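# Place green apple and strawberry into their boxes

## Task

Get the green apple into the white box and the strawberry into the clear box, with both boxes still upright on the table, and finish with neither hand in contact with either fruit.

## Robot and tools

Robot: two arms, left_arm (carrying a left hand) and right_arm (carrying a right hand), each with a five-finger hand. Base positions in the scene frame: left_arm at (+0.030, +0.233, +0.040) m, quat_wxyz (+1.000, 0, 0, +0.008); right_arm at (+0.046, -0.294, +0.036) m, quat_wxyz (+1.000, 0, 0, -0.014). A post stands on the floor behind the arms. Loose objects may occasionally get nudged by something else.

Frames. Scene frame: origin at table-top height, midway between the nominal bases, +x out over the table, +z up, +y toward left_arm (arm names do not match image sides). Fixed cameras and the table use the scene frame. Each arm's hand pose, velocity, targets and wrist-camera pose use that arm's own base frame, and offsets run along that base's axes, with rotation about the current Hand target position.

Hand point: a point 0.15 m out from the wrist mounting face along the fingers and 0.05 m in front of the palm. Its +z runs along straight fingers, +y out of the palm, +x across the palm away from the thumb on the right hand (toward the thumb on the left hand). Straight fingertips extend 0.06 to 0.07 m past it along +z, and the finger centre lines sit 0.06 m behind it along -y. A wrist bracket on the little-finger side reaches 0.10 m across the palm and can collide.

The 28-number row, every value in [-1, 1], always all 28 even when one arm moves: left_arm dx, dy, dz, rx, ry, rz; then left hand little, ring, middle, index, thumb_bend, thumb_turn, force_limit, speed; then right_arm dx, dy, dz, rx, ry, rz; then the right hand's same eight. Pose numbers are offsets, not poses: they count from that arm's Hand target at the start of the action (or move), in its base axes; 1.0 equals 0.6 m for dx, dy, dz and 180 degrees for rx, ry, rz, which form one rotation vector. Each row of an action counts from that same start, so repeating an offset moves again. Six zeros request nothing new from an arm. Orientation commands are clipped to within 40 degrees of the measured one.

Hand numbers are targets (absolute positions): fingers -1 straight, +1 curled; thumb_bend -1 straight, +1 fully bent; thumb_turn -1 beside the palm, +1 opposite the fingers. force_limit maps -1 to about 0 N and +1 to 10 N at the fingertip (15 N for the two thumb motors). speed rises linearly from near 0 at -1 to full at +0.48 and stays full up to +1. There is no 'no change' value: to keep a hand as is, resend the eight numbers last executed for it; if none were ever sent, use hand_measured plus hand_force_limit and hand_speed. For gentle grips close at speed -0.94 or below. Fully turned thumb plus fingers can wrap objects about 0.035 to 0.065 m thick; thumb tip against index pad can pinch light items up to about 0.08 m.

Tools.
execute_actions(actions, cameras): actions is a list of actions; each action is a list of up to 15 rows, one per 1/30 s step, the last row held through step 15. Images come back only if actions is empty or cameras names some (['all'] for all).
move(target, speed, blend, blocking, cameras): target is one row or up to 15 rows, each offset from the Hand targets at the move's start (not from the previous target). speed in m/s, 0.002 to 4.3, default 0.25, one number or one per target; turns are capped at twice that in rad/s. blend in m per corner, default 0 (full stop at each target). Paths are straight, all arms finish together, capped at 10 s, with no collision avoidance. blocking=false returns after about 0.5 s while the move keeps running.
wait(seconds, cameras): 0 to 3600 s, sends nothing new.
stop(cameras): brakes a running move.
zoom_image(camera, region): region [x0, y0, x1, y1] in pixels of that camera's newest image, at most 504 by 504.
show_instructions(): shows the reference pages.
finished_scene(scene): ends the scene, irreversible; scene is 1 or omitted.
Cameras: cam_head_left, cam_head_right, cam_high, cam_low, cam_left_wrist, cam_right_wrist, all 504x504.

Results: end_effector_position (m) and end_effector_quat_wxyz per arm in its base frame; Hand target is the last commanded pose after clipping, from which the next offsets count. The hand often rests 1 to 3 cm (sometimes 5 cm) short, mostly low; a later execute_actions call, even with zero offsets, asks again; otherwise send the gap as an offset. hand_measured, hand_stopped_by (moving, target, force, stalled, fault) and hand_load_n list six values in motor order; a dropped grip shows as load near 0. A move adds a 'move:' line: done, off_target, moving, held or fault, plus limits such as paced or held. Joint torques, velocities and MOTOR HOT or OVER-TEMPERATURE FAULT lines may appear.

Avoid: drops even of millimetres, releasing moving items, fast impacts, hard pushes on fixed or heavy things, knocking boxes over, anything leaving the table, arms or hands pressing on each other (can end the scene), excess finger force, long stretched holds that overheat motors, and paths near an arm's own base that swing the elbow. To stop pressing on something, command the target back beyond the hand point.

Each tool is called after ">>>" in YAML: its name, and indented under it one key for each argument.

Reference images:

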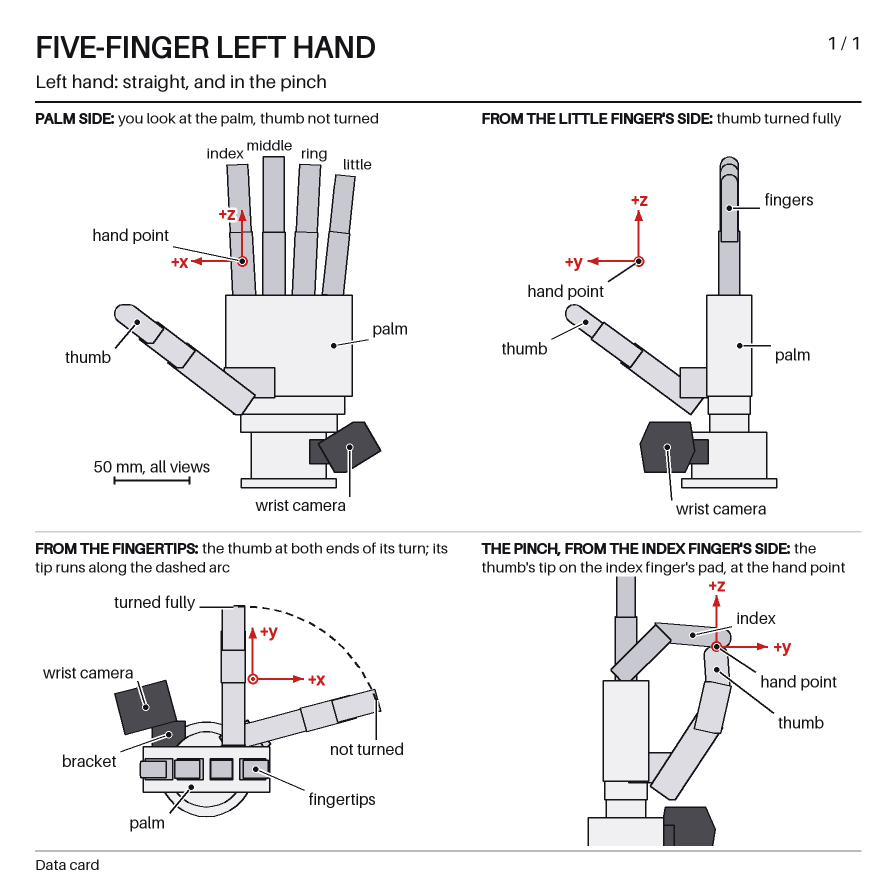

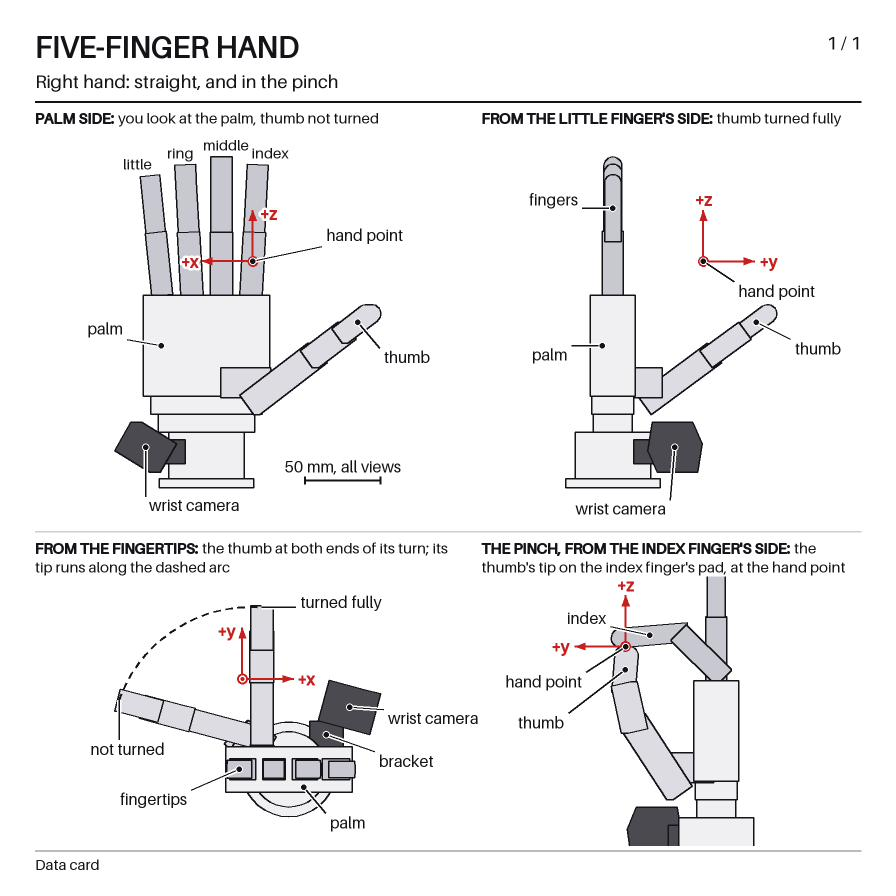

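## Session

>>> execute_actions:
  actions: []

Scene clock: 0.00 s.
left_arm: end_effector_position=(+0.3952, +0.0206, +0.1459) hand_measured=(-1.000, -1.000, -1.000, -1.000, -1.000, -1.000) hand_load_n=(+0.0, +0.0, +0.0, +0.0, +0.0, +0.0) hand_stopped_by=(target, target, target, target, target, target) hand_force_limit=0.00 hand_speed=-0.80 end_effector_quat_wxyz=(-0.077, -0.307, +0.946, -0.067) | right_arm: end_effector_position=(+0.4652, +0.0415, +0.2582) hand_measured=(-1.000, -1.000, -1.000, -1.000, -1.000, -1.000) hand_load_n=(+0.0, +0.0, +0.0, +0.0, +0.0, +0.0) hand_stopped_by=(target, target, target, target, target, target) hand_force_limit=0.00 hand_speed=-0.80 end_effector_quat_wxyz=(+0.002, +0.940, -0.342, +0.003)
Joint positions: left_arm=[0.051 1.638 1.386 -1.434 0.17 1.004] | right_arm=[0.131 1.734 1.821 -1.654 0.006 -0.743]
Joint velocities: within noise
Joint torques (N m): no reading
Heat: left arm: hottest waist 43 °C; right arm: hottest wrist roll 40 °C.
Hand target: left_arm +0.4002, +0.0209, +0.1466; -0.075, -0.307, +0.946, -0.068 | right_arm +0.4702, +0.0421, +0.2643; -0.003, +0.940, -0.342, +0.012

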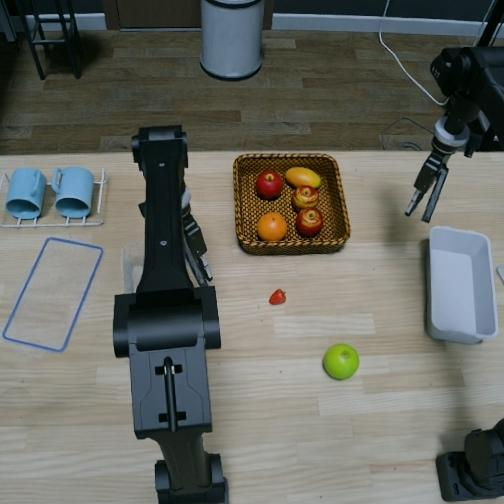

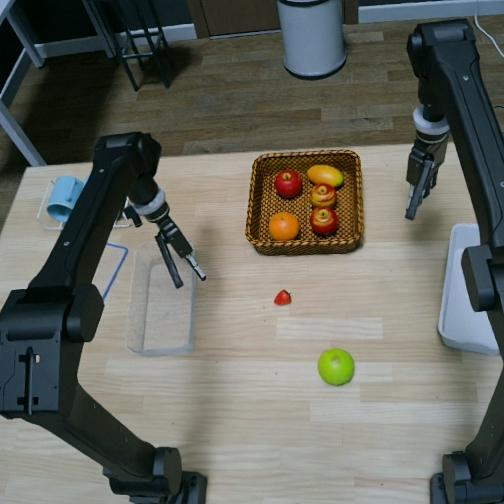

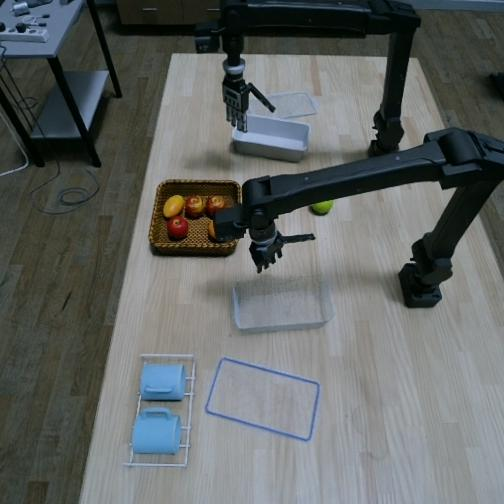

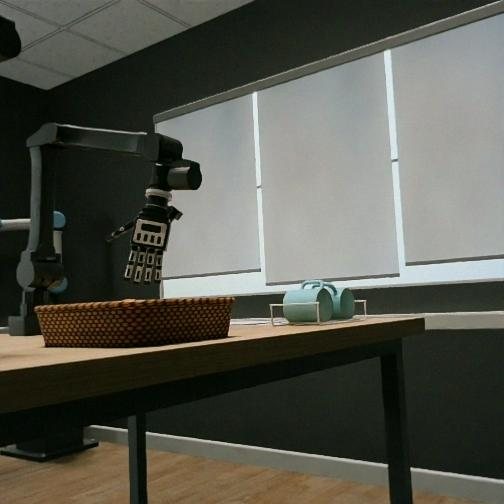

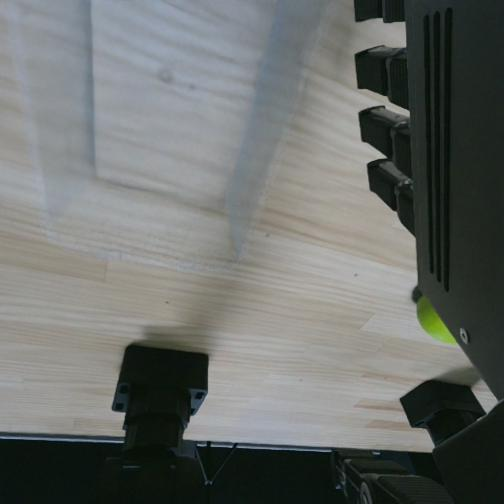

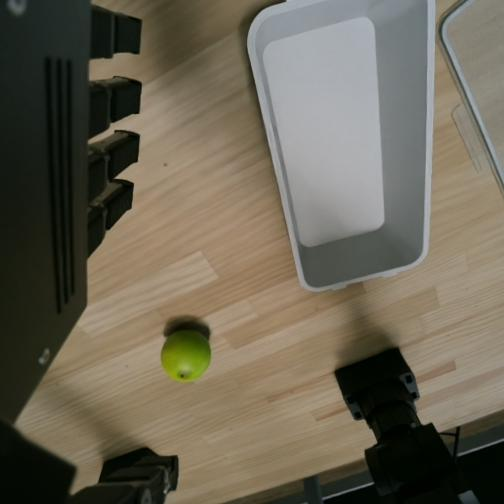

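>>> zoom_image:
  camera: "cam_head_right"
  region: [60, 160, 260, 360]

>>> zoom_image:
  camera: "cam_head_left"
  region: [304, 180, 504, 380]

>>> zoom_image:
  camera: "cam_high"
  region: [190, 70, 350, 350]

>>> zoom_image:
  camera: "cam_head_right"
  region: [240, 250, 380, 390]

Scaled by 2.520.

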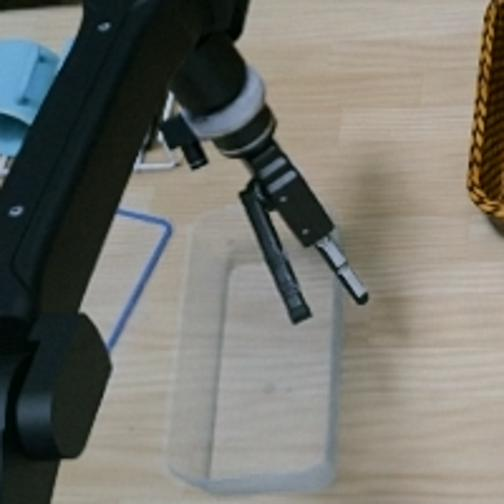

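Scaled by 2.520.

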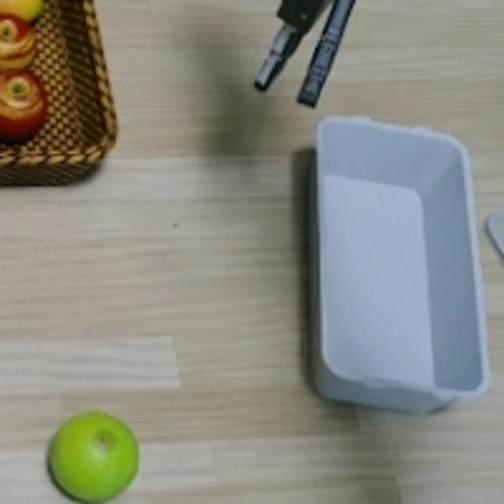

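Scaled by 1.800.

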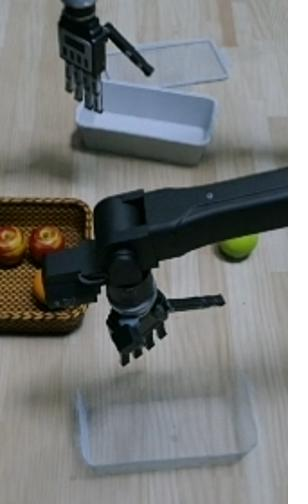

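Scaled by 3.600.

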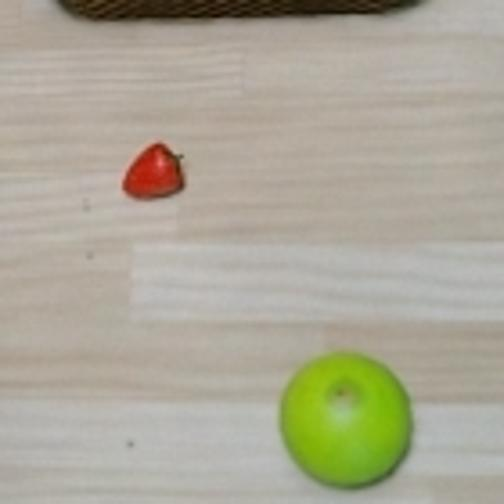

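>>> move:
  target: [0.029, -0.391, -0.044, -0.1004, -0.21, 0.1773, -1, -1, -1, -1, -1, 1, 0, 0, 0, 0, 0, 0, 0, 0, -1, -1, -1, -1, -1, 1, 0, 0]
  cameras: ["cam_head_left", "cam_head_right", "cam_high", "cam_left_wrist"]

Scene clock: 175.63 s.
left_arm: end_effector_position=(+0.4172, -0.2101, +0.1158) hand_measured=(-1.000, -1.000, -1.000, -1.000, -1.000, +1.000) hand_load_n=(-0.5, -0.5, +0.0, +0.0, +0.0, +0.0) hand_stopped_by=(target, target, target, target, target, target) hand_force_limit=0.00 hand_speed=0.00 end_effector_quat_wxyz=(+0.202, -0.496, +0.784, -0.314) | right_arm: end_effector_position=(+0.4652, +0.0415, +0.2582) hand_measured=(-1.000, -1.000, -1.000, -1.000, -1.000, +1.000) hand_load_n=(+0.0, +0.0, +0.0, +0.0, +0.0, +0.0) hand_stopped_by=(target, target, target, target, target, target) hand_force_limit=0.00 hand_speed=0.00 end_effector_quat_wxyz=(+0.002, +0.940, -0.342, +0.003)
Joint positions: left_arm=[-0.392 1.282 0.845 -0.37 0.03 0.039] | right_arm=[0.131 1.734 1.821 -1.654 0.006 -0.743]
Joint torques (N m): left_arm=[-0.5 -11.16 9.39 1.91 -0.08 -0.18] | right_arm=[-0.32 -15.44 10.47 0.13 0.11 -0.11]
Heat: left arm: hottest elbow 45 °C; right arm: hottest wrist roll 38 °C.
Hand target: left_arm +0.4175, -0.2136, +0.1201; +0.206, -0.497, +0.779, -0.322 | right_arm +0.4702, +0.0421, +0.2643; -0.003, +0.940, -0.342, +0.012
Off the commanded pose: left_arm 0.006 m, 1 deg | right_arm 0.008 m, 1 deg.
move: done
cam_left_wrist: T_world_to_cam=[[0.53219, -0.55318, 0.6409, -0.40984], [-0.81554, -0.53821, 0.21266, 0.20206], [0.2273, -0.63586, -0.73757, -0.02572]] pos_world=[0.38875, -0.13432, 0.20073]

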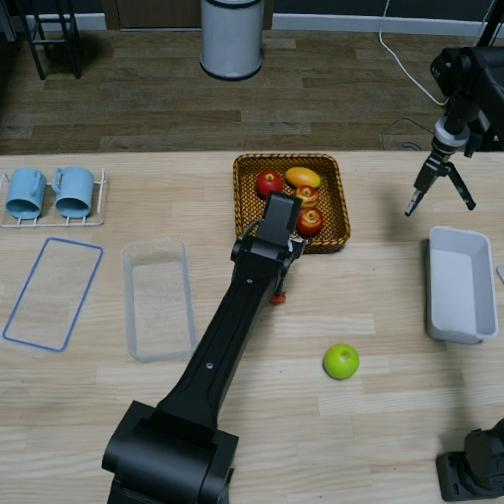

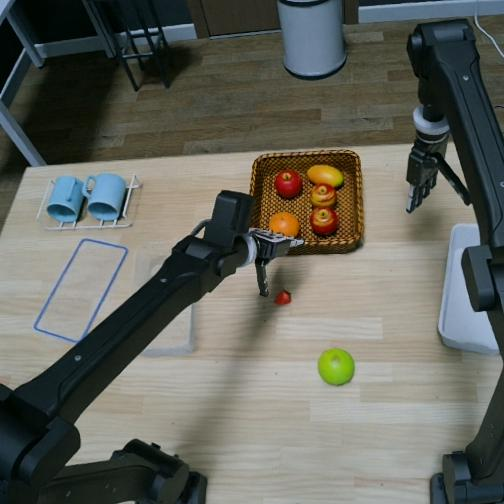

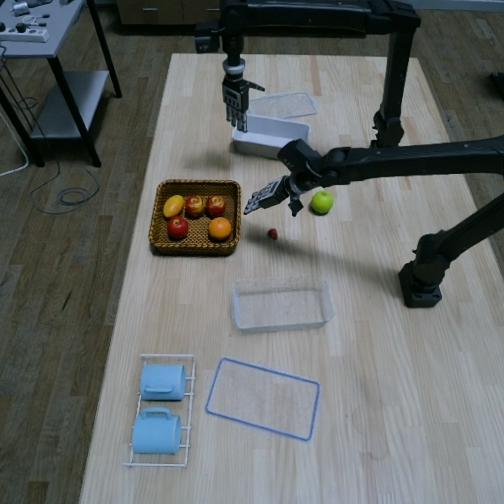

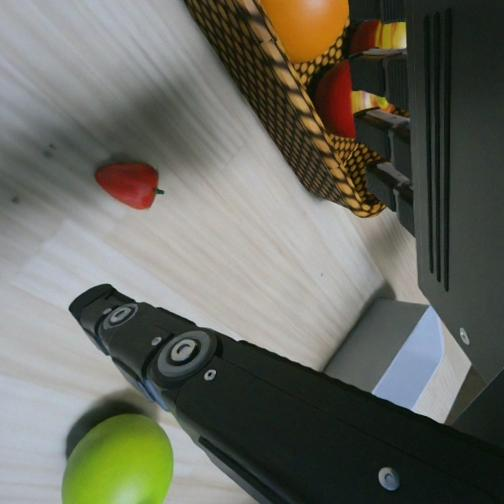

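>>> move:
  target: [0.0133, -0.004, -0.1433, -0.0282, -0.0604, 0, -0.5, -0.5, -0.4, -0.4, -0.6, 1, -0.5, 0, 0, 0, 0, 0, 0, 0, -1, -1, -1, -1, -1, 1, 0, 0]
  cameras: ["cam_head_left", "cam_head_right", "cam_high", "cam_left_wrist"]

>>> zoom_image:
  camera: "cam_head_right"
  region: [230, 220, 330, 320]

Scene clock: 201.67 s.
left_arm: end_effector_position=(+0.4262, -0.2146, +0.0414) hand_measured=(-0.500, -0.500, -0.400, -0.400, -0.600, +1.000) hand_load_n=(+0.0, +0.0, +0.0, +0.0, +0.0, +0.0) hand_stopped_by=(target, target, target, target, target, target) hand_force_limit=-0.50 hand_speed=0.00 end_effector_quat_wxyz=(+0.262, -0.468, +0.742, -0.402) | right_arm: end_effector_position=(+0.4652, +0.0415, +0.2582) hand_measured=(-1.000, -1.000, -1.000, -1.000, -1.000, +1.000) hand_load_n=(+0.0, +0.0, +0.0, +0.0, +0.0, +0.0) hand_stopped_by=(target, target, target, target, target, target) hand_force_limit=0.00 hand_speed=0.00 end_effector_quat_wxyz=(+0.002, +0.940, -0.342, +0.003)
Joint positions: left_arm=[-0.392 1.394 0.579 0.245 0.032 0.036] | right_arm=[0.131 1.734 1.821 -1.654 0.006 -0.743]
Joint torques (N m): left_arm=[0.09 -8.23 7.76 2.14 0.22 -0.2] | right_arm=[0.09 -15.97 10.58 0.1 0.12 -0.1]
Heat: left arm: hottest elbow 44 °C; right arm: hottest wrist roll 38 °C.
Hand target: left_arm +0.4256, -0.2161, +0.0343; +0.257, -0.473, +0.741, -0.402 | right_arm +0.4702, +0.0421, +0.2643; -0.003, +0.940, -0.342, +0.012
Off the commanded pose: left_arm 0.007 m, 1 deg | right_arm 0.008 m, 1 deg.
move: done
cam_left_wrist: T_world_to_cam=[[0.37655, -0.48532, 0.78909, -0.29472], [-0.84754, -0.52436, 0.08195, 0.24487], [0.374, -0.69965, -0.60878, -0.16712]] pos_world=[0.38101, -0.13156, 0.11076]

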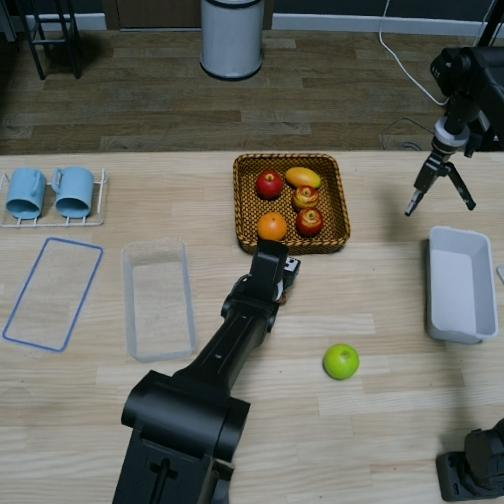

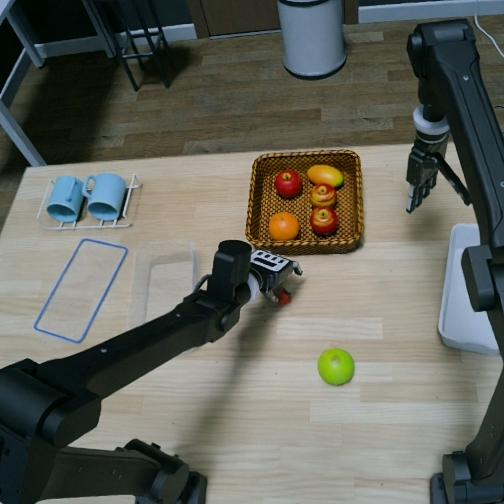

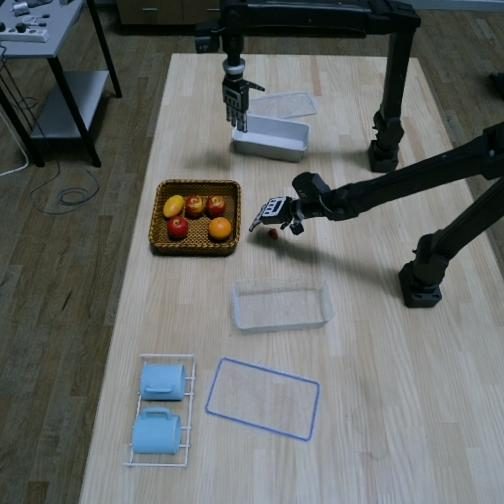

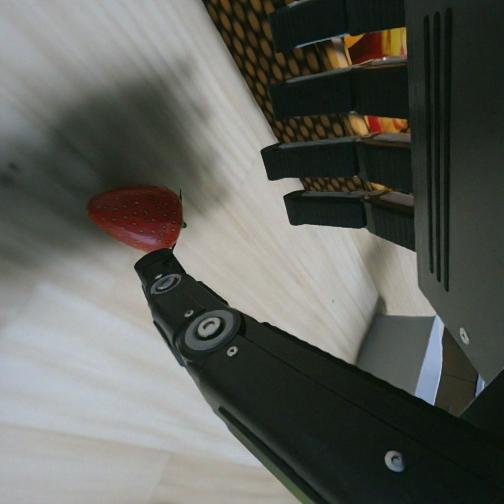

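Scaled by 5.040.

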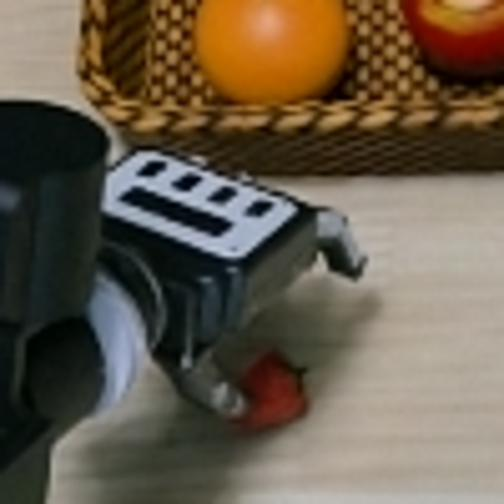

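>>> move:
  target: [-0.002, -0.0007, -0.066, 0, 0, 0, -0.5, -0.5, -0.4, -0.4, -0.6, 1, -0.5, 0, 0, 0, 0, 0, 0, 0, -1, -1, -1, -1, -1, 1, 0, 0]
  cameras: ["cam_head_right", "cam_left_wrist", "cam_low"]
  speed: 0.1

>>> zoom_image:
  camera: "cam_head_right"
  region: [230, 220, 330, 320]

Scene clock: 215.97 s.
left_arm: end_effector_position=(+0.4256, -0.2144, +0.0010) hand_measured=(-0.500, -0.500, -0.400, -0.400, -0.600, +1.000) hand_load_n=(+0.0, +0.0, +0.0, +0.0, +0.0, +0.0) hand_stopped_by=(target, target, target, target, target, target) hand_force_limit=-0.50 hand_speed=0.00 end_effector_quat_wxyz=(+0.261, -0.469, +0.742, -0.402) | right_arm: end_effector_position=(+0.4652, +0.0415, +0.2582) hand_measured=(-1.000, -1.000, -1.000, -1.000, -1.000, +1.000) hand_load_n=(+0.0, +0.0, +0.0, +0.0, +0.0, +0.0) hand_stopped_by=(target, target, target, target, target, target) hand_force_limit=0.00 hand_speed=0.00 end_effector_quat_wxyz=(+0.002, +0.940, -0.342, +0.003)
Joint positions: left_arm=[-0.392 1.514 0.542 0.4 0.032 0.035] | right_arm=[0.131 1.734 1.821 -1.654 0.006 -0.743]
Joint torques (N m): left_arm=[-0.15 -9.17 6.75 2.22 0.14 -0.17] | right_arm=[0.32 -15.5 10.55 0.09 0.1 -0.11]
Heat: left arm: hottest elbow 43 °C; right arm: hottest shoulder 38 °C.
Hand target: left_arm +0.4244, -0.2165, -0.0053; +0.257, -0.473, +0.741, -0.402 | right_arm +0.4702, +0.0421, +0.2643; -0.003, +0.940, -0.342, +0.012
Off the commanded pose: left_arm 0.007 m, 1 deg | right_arm 0.008 m, 1 deg.
move: done
cam_left_wrist: T_world_to_cam=[[0.37824, -0.4848, 0.78861, -0.26314], [-0.84709, -0.52483, 0.08365, 0.24741], [0.37333, -0.69966, -0.60918, -0.191]] pos_world=[0.38041, -0.13136, 0.07046]
Images, in order (width x height): cam_head_right 504x504, cam_low 504x504, cam_left_wrist 504x504.

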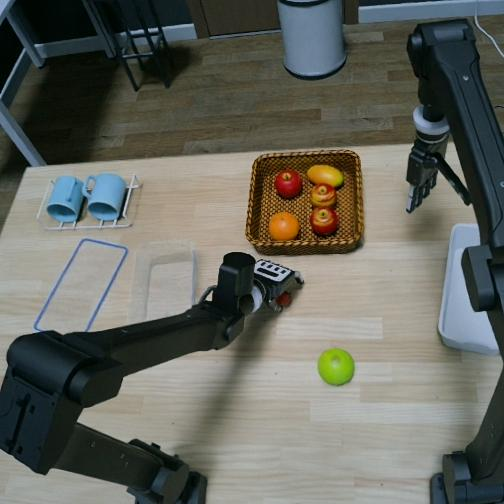

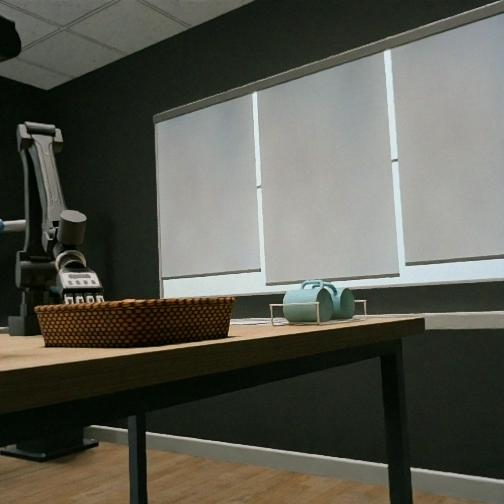

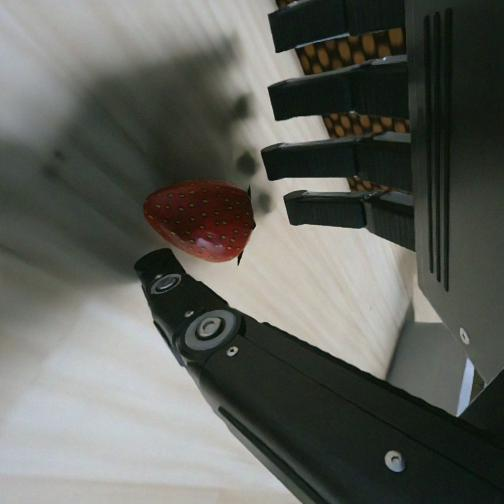

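Scaled by 5.040.

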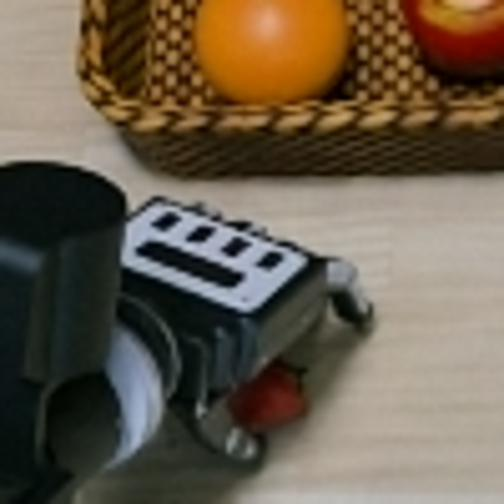

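>>> move:
  target:
    - [0, 0, 0.05, 0, 0, 0, -0.5, -0.5, -0.4, -0.4, -0.6, 1, -0.5, 0, 0, 0, 0, 0, 0, 0, -1, -1, -1, -1, -1, 1, 0, 0]
    - [0.0093, -0.0075, 0.0488, 0, 0, 0.1389, -0.5, -0.5, -0.4, -0.4, -0.6, 1, -0.5, 0, 0, 0, 0, 0, 0, 0, -1, -1, -1, -1, -1, 1, 0, 0]
  cameras: ["cam_head_right", "cam_head_left", "cam_left_wrist"]
  speed: 0.2

>>> zoom_image:
  camera: "cam_head_right"
  region: [230, 220, 330, 320]

Scene clock: 240.53 s.
left_arm: end_effector_position=(+0.4223, -0.2119, +0.0198) hand_measured=(-0.500, -0.500, -0.400, -0.400, -0.600, +1.000) hand_load_n=(+0.0, +0.0, +0.0, +0.0, +0.0, +0.0) hand_stopped_by=(target, target, target, target, target, target) hand_force_limit=-0.50 hand_speed=0.00 end_effector_quat_wxyz=(-0.339, +0.620, -0.624, +0.333) | right_arm: end_effector_position=(+0.4652, +0.0415, +0.2582) hand_measured=(-1.000, -1.000, -1.000, -1.000, -1.000, +1.000) hand_load_n=(+0.0, +0.0, +0.0, +0.0, +0.0, +0.0) hand_stopped_by=(target, target, target, target, target, target) hand_force_limit=0.00 hand_speed=0.00 end_effector_quat_wxyz=(+0.002, +0.940, -0.342, +0.003)
Joint positions: left_arm=[-0.556 1.443 0.571 0.213 -0.463 -0.32] | right_arm=[0.131 1.734 1.821 -1.654 0.006 -0.743]
Joint torques (N m): left_arm=[-0.56 -9.17 10.14 1.1 -0.35 -0.18] | right_arm=[0.15 -16.09 10.59 0.1 0.17 -0.09]
Heat: left arm: hottest elbow 42 °C; right arm: hottest shoulder 38 °C.
Hand target: left_arm +0.4299, -0.2210, +0.0240; -0.338, +0.622, -0.621, +0.337 | right_arm +0.4702, +0.0421, +0.2643; -0.003, +0.940, -0.342, +0.012
Off the commanded pose: left_arm 0.013 m, 1 deg | right_arm 0.008 m, 1 deg.
move: off_target (left_arm)
cam_left_wrist: T_world_to_cam=[[0.55511, -0.2784, 0.7838, -0.30634], [-0.5442, -0.83421, 0.08912, 0.05082], [0.62904, -0.47602, -0.61458, -0.23706]] pos_world=[0.34683, -0.15574, 0.08988]
Images, in order (width x height): cam_head_left 504x504, cam_head_right 504x504, cam_left_wrist 504x504.

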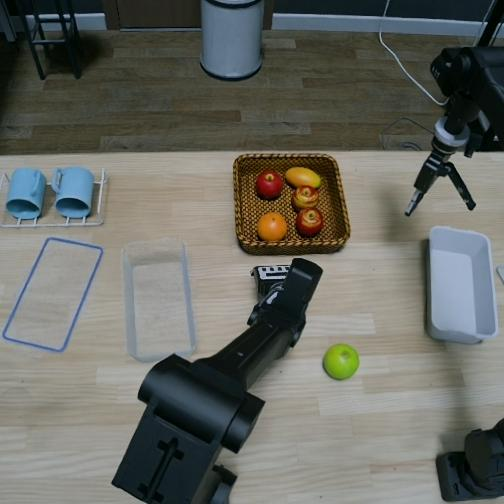

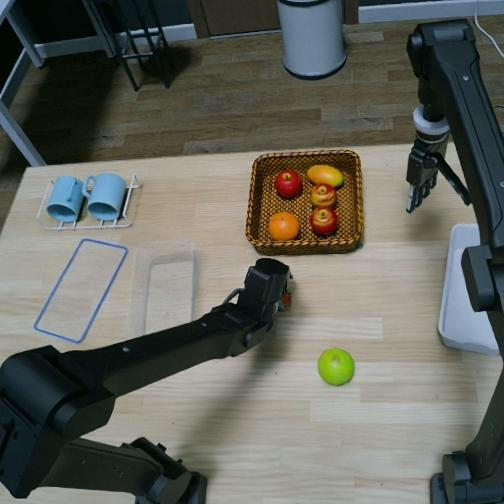

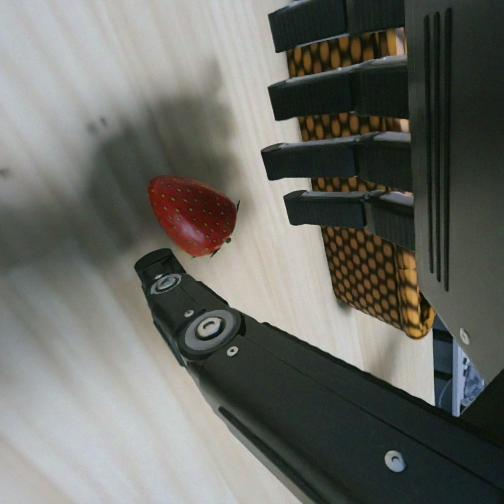

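Scaled by 5.040.

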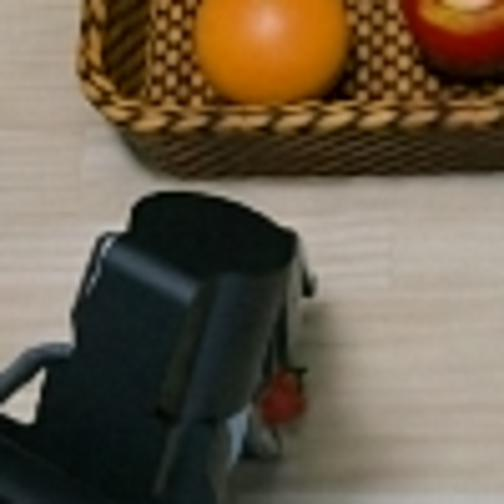

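>>> move:
  target: [0.0178, -0.0143, -0.02, 0, 0, 0, -0.5, -0.5, -0.4, -0.4, -0.6, 1, -0.5, 0, 0, 0, 0, 0, 0, 0, -1, -1, -1, -1, -1, 1, 0, 0]
  cameras: ["cam_left_wrist"]
  speed: 0.1

Scene clock: 254.03 s.
left_arm: end_effector_position=(+0.4292, -0.2182, +0.0066) hand_measured=(-0.500, -0.500, -0.400, -0.400, -0.600, +1.000) hand_load_n=(+0.0, +0.0, -0.5, +0.0, +0.0, +0.0) hand_stopped_by=(target, target, target, target, target, target) hand_force_limit=-0.50 hand_speed=0.00 end_effector_quat_wxyz=(-0.337, +0.621, -0.629, +0.324) | right_arm: end_effector_position=(+0.4652, +0.0415, +0.2582) hand_measured=(-1.000, -1.000, -1.000, -1.000, -1.000, +1.000) hand_load_n=(+0.0, +0.0, +0.0, +0.0, +0.0, +0.0) hand_stopped_by=(target, target, target, target, target, target) hand_force_limit=0.00 hand_speed=0.00 end_effector_quat_wxyz=(+0.002, +0.940, -0.342, +0.003)
Joint positions: left_arm=[-0.561 1.502 0.598 0.223 -0.466 -0.324] | right_arm=[0.131 1.734 1.821 -1.654 0.006 -0.743]
Joint torques (N m): left_arm=[-0.44 -9.35 9.65 2.03 -0.36 -0.17] | right_arm=[-0.38 -15.68 10.62 0.08 0.11 -0.1]
Heat: left arm: hottest elbow 43 °C; right arm: hottest shoulder 38 °C.
Hand target: left_arm +0.4406, -0.2295, +0.0119; -0.337, +0.622, -0.621, +0.337 | right_arm +0.4702, +0.0421, +0.2643; -0.003, +0.940, -0.342, +0.012
Off the commanded pose: left_arm 0.017 m, 2 deg | right_arm 0.008 m, 1 deg.
move: off_target (left_arm)
cam_left_wrist: T_world_to_cam=[[0.56833, -0.28602, 0.77149, -0.30885], [-0.54275, -0.83503, 0.09025, 0.04966], [0.61841, -0.47001, -0.62981, -0.24653]] pos_world=[0.35494, -0.16274, 0.07852]

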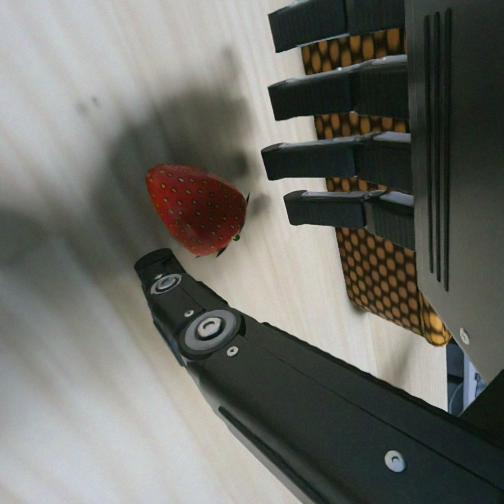

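>>> move:
  target: [0.0092, -0.0055, -0.0333, 0, 0, 0, -0.5, -0.5, -0.4, -0.4, -0.6, 1, -0.5, 0, 0, 0, 0, 0, 0, 0, -1, -1, -1, -1, -1, 1, 0, 0]
  cameras: ["cam_left_wrist", "cam_head_right"]
  speed: 0.1

Scene clock: 259.50 s.
left_arm: end_effector_position=(+0.4369, -0.2230, -0.0086) hand_measured=(-0.500, -0.500, -0.400, -0.400, -0.600, +1.000) hand_load_n=(+0.0, +0.0, +0.0, +0.0, +0.0, +0.0) hand_stopped_by=(target, target, target, target, target, target) hand_force_limit=-0.50 hand_speed=0.00 end_effector_quat_wxyz=(-0.339, +0.621, -0.626, +0.329) | right_arm: end_effector_position=(+0.4652, +0.0415, +0.2582) hand_measured=(-1.000, -1.000, -1.000, -1.000, -1.000, +1.000) hand_load_n=(+0.0, +0.0, +0.0, -0.5, +0.0, +0.0) hand_stopped_by=(target, target, target, target, target, target) hand_force_limit=0.00 hand_speed=0.00 end_effector_quat_wxyz=(+0.002, +0.940, -0.342, +0.003)
Joint positions: left_arm=[-0.562 1.569 0.605 0.293 -0.468 -0.325] | right_arm=[0.131 1.734 1.821 -1.654 0.006 -0.743]
Joint torques (N m): left_arm=[-0.44 -9.82 8.99 1.99 -0.24 -0.16] | right_arm=[0.67 -15.68 10.58 0.08 0.11 -0.07]
Heat: left arm: hottest elbow 43 °C; right arm: hottest shoulder 38 °C.
Hand target: left_arm +0.4462, -0.2328, -0.0080; -0.338, +0.622, -0.621, +0.337 | right_arm +0.4702, +0.0421, +0.2643; -0.003, +0.940, -0.342, +0.012
Off the commanded pose: left_arm 0.014 m, 1 deg | right_arm 0.008 m, 1 deg.
move: off_target (left_arm)
cam_left_wrist: T_world_to_cam=[[0.56168, -0.28119, 0.7781, -0.29877], [-0.5422, -0.83547, 0.08948, 0.0508], [0.62492, -0.47215, -0.62173, -0.26639]] pos_world=[0.36183, -0.16734, 0.0623]
Images, in order (width x height): cam_head_right 504x504, cam_left_wrist 504x504.

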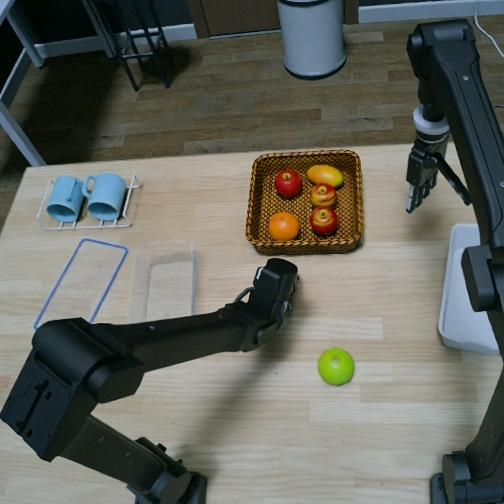

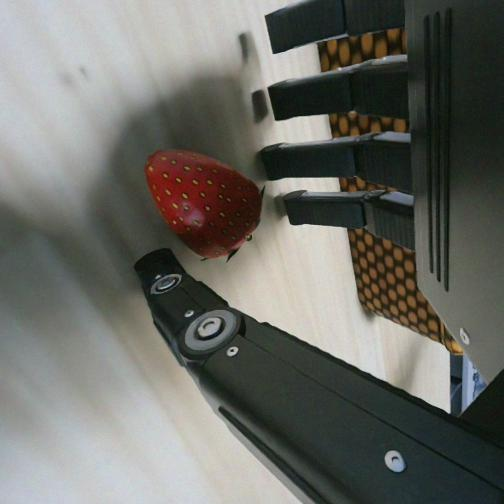

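>>> move:
  target: [-0.005, 0.0042, -0.0125, 0, 0, 0, -0.5, -0.5, -0.4, -0.4, -0.6, 1, -0.5, 0, 0, 0, 0, 0, 0, 0, -1, -1, -1, -1, -1, 1, 0, 0]
  cameras: ["cam_left_wrist"]
  speed: 0.1

Scene clock: 272.00 s.
left_arm: end_effector_position=(+0.4406, -0.2254, -0.0092) hand_measured=(-0.500, -0.500, -0.400, -0.400, -0.600, +1.000) hand_load_n=(+0.0, +0.0, -0.5, +0.0, +0.0, +0.0) hand_stopped_by=(target, target, target, target, target, target) hand_force_limit=-0.50 hand_speed=0.00 end_effector_quat_wxyz=(-0.340, +0.620, -0.622, +0.336) | right_arm: end_effector_position=(+0.4652, +0.0415, +0.2582) hand_measured=(-1.000, -1.000, -1.000, -1.000, -1.000, +1.000) hand_load_n=(+0.0, +0.0, +0.0, +0.0, +0.0, +0.0) hand_stopped_by=(target, target, target, target, target, target) hand_force_limit=0.00 hand_speed=0.00 end_effector_quat_wxyz=(+0.002, +0.940, -0.342, +0.003)
Joint positions: left_arm=[-0.562 1.582 0.605 0.323 -0.468 -0.325] | right_arm=[0.131 1.734 1.821 -1.654 0.006 -0.743]
Joint torques (N m): left_arm=[-0.21 -9.41 7.58 2 -0.2 -0.14] | right_arm=[-0.15 -15.44 10.54 0.09 0.11 -0.08]
Heat: left arm: hottest elbow 44 °C; right arm: hottest shoulder 38 °C.
Hand target: left_arm +0.4431, -0.2303, -0.0156; -0.338, +0.622, -0.621, +0.337 | right_arm +0.4702, +0.0421, +0.2643; -0.003, +0.940, -0.342, +0.012
Off the commanded pose: left_arm 0.008 m, 0 deg | right_arm 0.008 m, 1 deg.
move: done
cam_left_wrist: T_world_to_cam=[[0.55008, -0.27386, 0.78894, -0.2942], [-0.54353, -0.83464, 0.08925, 0.05168], [0.63403, -0.4779, -0.60796, -0.27539]] pos_world=[0.36453, -0.16904, 0.06007]

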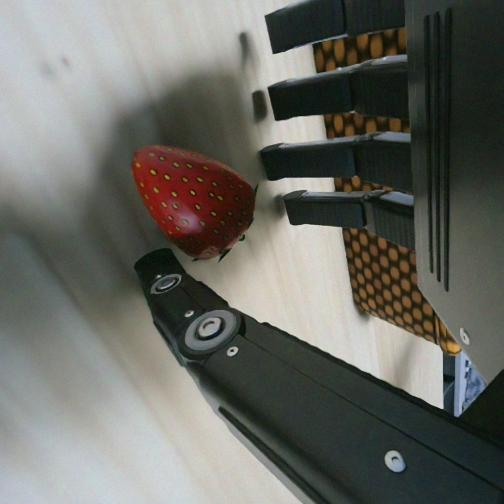

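>>> move:
  target: [-0.0152, 0.013, -0.0075, 0, 0, 0, -0.5, -0.5, -0.4, -0.4, -0.6, 1, -0.5, 0, 0, 0, 0, 0, 0, 0, -1, -1, -1, -1, -1, 1, 0, 0]
  cameras: ["cam_left_wrist"]
  speed: 0.1

Scene clock: 276.30 s.
left_arm: end_effector_position=(+0.4387, -0.2245, -0.0102) hand_measured=(-0.500, -0.500, -0.400, -0.400, -0.600, +1.000) hand_load_n=(+0.0, +0.0, +0.0, +0.0, +0.0, +0.0) hand_stopped_by=(target, target, target, target, target, target) hand_force_limit=-0.50 hand_speed=0.00 end_effector_quat_wxyz=(-0.341, +0.619, -0.618, +0.343) | right_arm: end_effector_position=(+0.4652, +0.0415, +0.2582) hand_measured=(-1.000, -1.000, -1.000, -1.000, -1.000, +1.000) hand_load_n=(+0.5, +0.0, +0.0, +0.0, +0.0, +0.0) hand_stopped_by=(target, target, target, target, target, target) hand_force_limit=0.00 hand_speed=0.00 end_effector_quat_wxyz=(+0.002, +0.940, -0.342, +0.003)
Joint positions: left_arm=[-0.562 1.583 0.589 0.355 -0.467 -0.325] | right_arm=[0.131 1.734 1.821 -1.654 0.006 -0.743]
Joint torques (N m): left_arm=[0.03 -10.05 5.72 1.84 -0.1 -0.11] | right_arm=[-0.32 -15.33 10.63 0.16 0.11 -0.08]
Heat: left arm: hottest elbow 43 °C; right arm: hottest shoulder 38 °C.
Hand target: left_arm +0.4341, -0.2225, -0.0201; -0.338, +0.622, -0.621, +0.337 | right_arm +0.4702, +0.0421, +0.2643; -0.003, +0.940, -0.342, +0.012
Off the commanded pose: left_arm 0.011 m, 1 deg | right_arm 0.008 m, 1 deg.
move: off_target (left_arm)
cam_left_wrist: T_world_to_cam=[[0.54048, -0.26734, 0.79775, -0.28644], [-0.54511, -0.83352, 0.08998, 0.05253], [0.64089, -0.4835, -0.59623, -0.27848]] pos_world=[0.36192, -0.16744, 0.05774]

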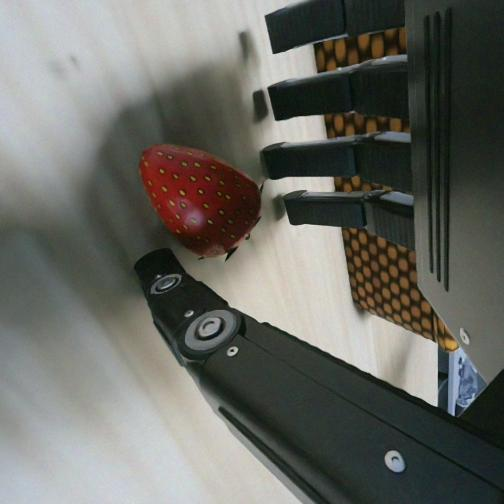

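>>> move:
  target: [-0.0152, 0.0133, -0.0017, 0, 0, 0, -0.5, -0.5, -0.4, -0.4, -0.6, 1, -0.5, 0, 0, 0, 0, 0, 0, 0, -1, -1, -1, -1, -1, 1, 0, 0]
  cameras: ["cam_left_wrist", "cam_head_right", "cam_head_left", "cam_high"]
  speed: 0.1

>>> zoom_image:
  camera: "cam_high"
  region: [220, 170, 340, 290]

Scene clock: 293.47 s.
left_arm: end_effector_position=(+0.4331, -0.2217, -0.0117) hand_measured=(-0.500, -0.500, -0.400, -0.400, -0.600, +1.000) hand_load_n=(+0.0, +0.0, +1.5, +0.0, +0.0, +0.0) hand_stopped_by=(target, target, target, target, target, target) hand_force_limit=-0.50 hand_speed=0.00 end_effector_quat_wxyz=(-0.341, +0.618, -0.617, +0.347) | right_arm: end_effector_position=(+0.4652, +0.0415, +0.2582) hand_measured=(-1.000, -1.000, -1.000, -1.000, -1.000, +1.000) hand_load_n=(+0.0, +0.0, +0.0, +0.0, +0.0, +0.0) hand_stopped_by=(target, target, target, target, target, target) hand_force_limit=0.00 hand_speed=0.00 end_effector_quat_wxyz=(+0.002, +0.940, -0.342, +0.003)
Joint positions: left_arm=[-0.562 1.576 0.565 0.382 -0.463 -0.325] | right_arm=[0.131 1.734 1.821 -1.654 0.006 -0.743]
Joint torques (N m): left_arm=[0.32 -11.05 4.78 1.4 -0.04 -0.08] | right_arm=[-0.26 -15.56 10.63 -0.02 0.07 -0.11]
Heat: left arm: hottest elbow 42 °C; right arm: hottest shoulder 38 °C.
Hand target: left_arm +0.4249, -0.2145, -0.0211; -0.337, +0.622, -0.621, +0.337 | right_arm +0.4702, +0.0421, +0.2643; -0.003, +0.940, -0.342, +0.012
Off the commanded pose: left_arm 0.014 m, 1 deg | right_arm 0.008 m, 1 deg.
move: off_target (left_arm)
cam_left_wrist: T_world_to_cam=[[0.53411, -0.26345, 0.80332, -0.27776], [-0.5481, -0.83136, 0.09178, 0.05364], [0.64367, -0.48932, -0.58844, -0.2768]] pos_world=[0.35592, -0.16403, 0.05533]
Images, in order (width x height): cam_head_left 504x504, cam_head_right 504x504, cam_high 504x504, cam_left_wrist 504x504.

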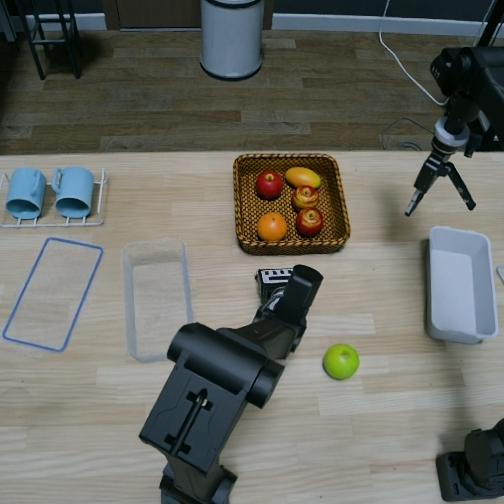

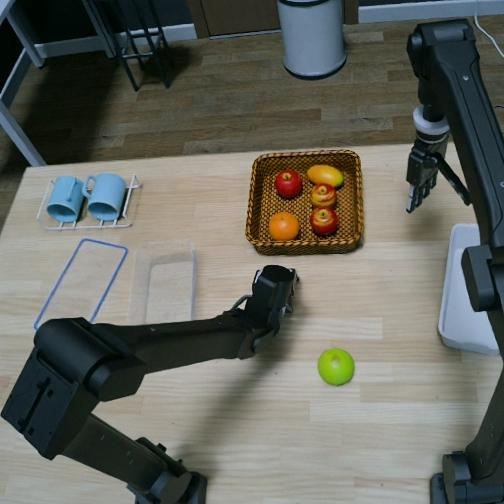

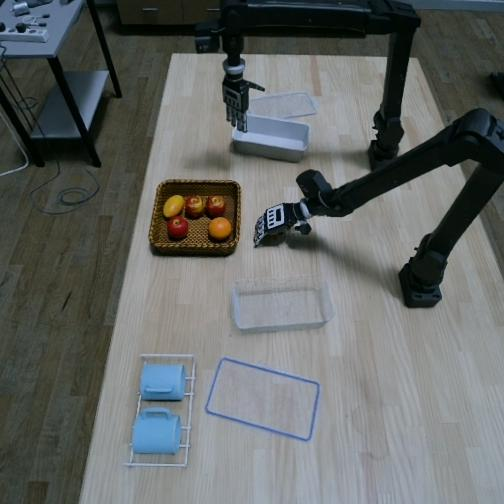

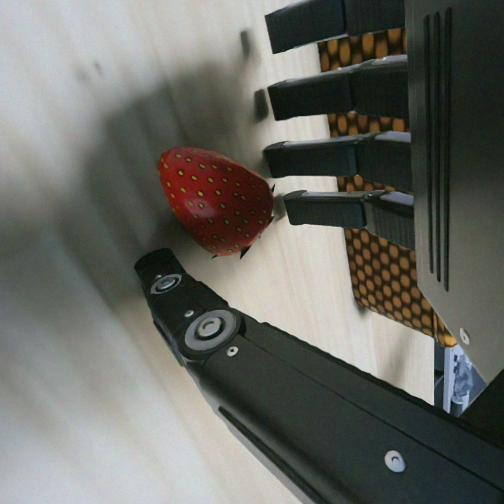

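Scaled by 4.200.

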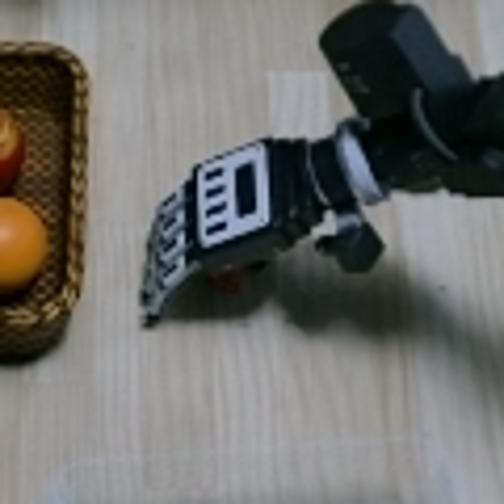

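>>> move:
  target: [0.0, 0.013, 0.006, 0, 0, 0, -0.5, -0.5, -0.4, -0.4, -0.6, 1, -0.5, 0, 0, 0, 0, 0, 0, 0, -1, -1, -1, -1, -1, 1, 0, 0]
  cameras: ["cam_left_wrist"]
  speed: 0.1

Scene clock: 307.57 s.
left_arm: end_effector_position=(+0.4299, -0.2164, -0.0108) hand_measured=(-0.500, -0.500, -0.400, -0.400, -0.600, +1.000) hand_load_n=(+0.0, +0.0, +0.5, +0.0, +0.0, +0.0) hand_stopped_by=(target, target, target, target, target, target) hand_force_limit=-0.50 hand_speed=0.00 end_effector_quat_wxyz=(-0.337, +0.621, -0.616, +0.349) | right_arm: end_effector_position=(+0.4652, +0.0415, +0.2582) hand_measured=(-1.000, -1.000, -1.000, -1.000, -1.000, +1.000) hand_load_n=(+0.0, +0.0, +0.0, +0.0, -0.5, +0.0) hand_stopped_by=(target, target, target, target, target, target) hand_force_limit=0.00 hand_speed=0.00 end_effector_quat_wxyz=(+0.002, +0.940, -0.342, +0.003)
Joint positions: left_arm=[-0.549 1.561 0.55 0.383 -0.447 -0.325] | right_arm=[0.131 1.734 1.821 -1.654 0.006 -0.743]
Joint torques (N m): left_arm=[0.85 -11.22 5.26 1.31 -0.08 0.04] | right_arm=[0.15 -15.44 10.55 0.16 0.12 -0.04]
Heat: left arm: hottest elbow 42 °C; right arm: hottest shoulder 38 °C.
Hand target: left_arm +0.4249, -0.2068, -0.0175; -0.337, +0.622, -0.621, +0.337 | right_arm +0.4702, +0.0421, +0.2643; -0.003, +0.940, -0.342, +0.012
Off the commanded pose: left_arm 0.013 m, 1 deg | right_arm 0.008 m, 1 deg.
move: off_target (left_arm)
cam_left_wrist: T_world_to_cam=[[0.53749, -0.2569, 0.80319, -0.27535], [-0.54826, -0.83014, 0.10137, 0.05667], [0.64071, -0.49484, -0.58704, -0.27165]] pos_world=[0.35312, -0.15812, 0.05594]

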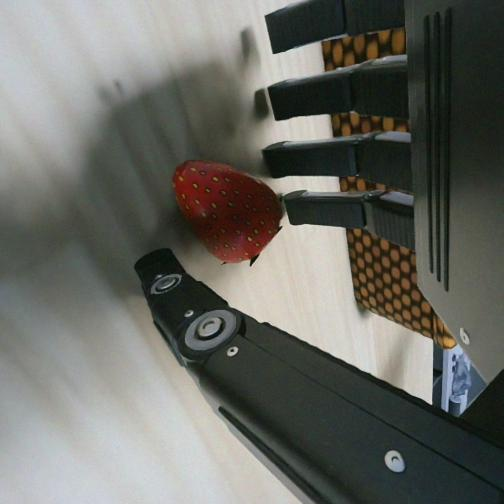

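>>> move:
  target: [0.0, 0.0, 0.0, 0, 0, 0, -0.5, -0.5, 0.15, 0.15, -0.3, 1, -0.5, -0.92, 0, 0, 0, 0, 0, 0, -1, -1, -1, -1, -1, 1, 0, 0]
  cameras: ["cam_left_wrist"]
  speed: 0.1

Scene clock: 314.67 s.
left_arm: end_effector_position=(+0.4316, -0.2142, -0.0087) hand_measured=(-0.500, -0.500, -0.036, +0.062, -0.410, +1.000) hand_load_n=(+0.0, +0.0, +2.5, +2.5, +4.0, -1.0) hand_stopped_by=(target, target, force, force, force, target) hand_force_limit=-0.50 hand_speed=-0.92 end_effector_quat_wxyz=(-0.338, +0.622, -0.614, +0.350) | right_arm: end_effector_position=(+0.4652, +0.0415, +0.2582) hand_measured=(-1.000, -1.000, -1.000, -1.000, -1.000, +1.000) hand_load_n=(+0.0, +0.0, +0.0, +0.0, +0.0, +0.0) hand_stopped_by=(target, target, target, target, target, target) hand_force_limit=0.00 hand_speed=0.00 end_effector_quat_wxyz=(+0.002, +0.940, -0.342, +0.003)
Joint positions: left_arm=[-0.543 1.556 0.55 0.383 -0.447 -0.325] | right_arm=[0.131 1.734 1.821 -1.654 0.006 -0.743]
Joint torques (N m): left_arm=[0.62 -10.64 5.31 1.32 -0.07 0.04] | right_arm=[0.21 -15.33 10.58 0.13 0.11 -0.12]
Heat: left arm: hottest elbow 41 °C; right arm: hottest shoulder 38 °C.
Hand target: left_arm +0.4249, -0.2068, -0.0175; -0.337, +0.622, -0.621, +0.337 | right_arm +0.4702, +0.0421, +0.2643; -0.003, +0.940, -0.342, +0.012
Off the commanded pose: left_arm 0.013 m, 2 deg | right_arm 0.008 m, 1 deg.
move: done
cam_left_wrist: T_world_to_cam=[[0.53588, -0.25186, 0.80585, -0.27559], [-0.54382, -0.83307, 0.10127, 0.05672], [0.64583, -0.4925, -0.58339, -0.27204]] pos_world=[0.35422, -0.15614, 0.05763]

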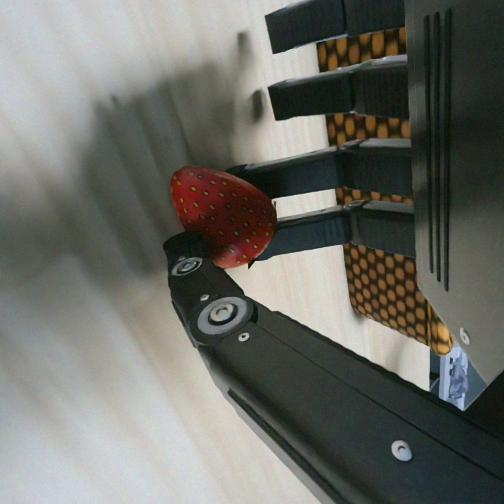

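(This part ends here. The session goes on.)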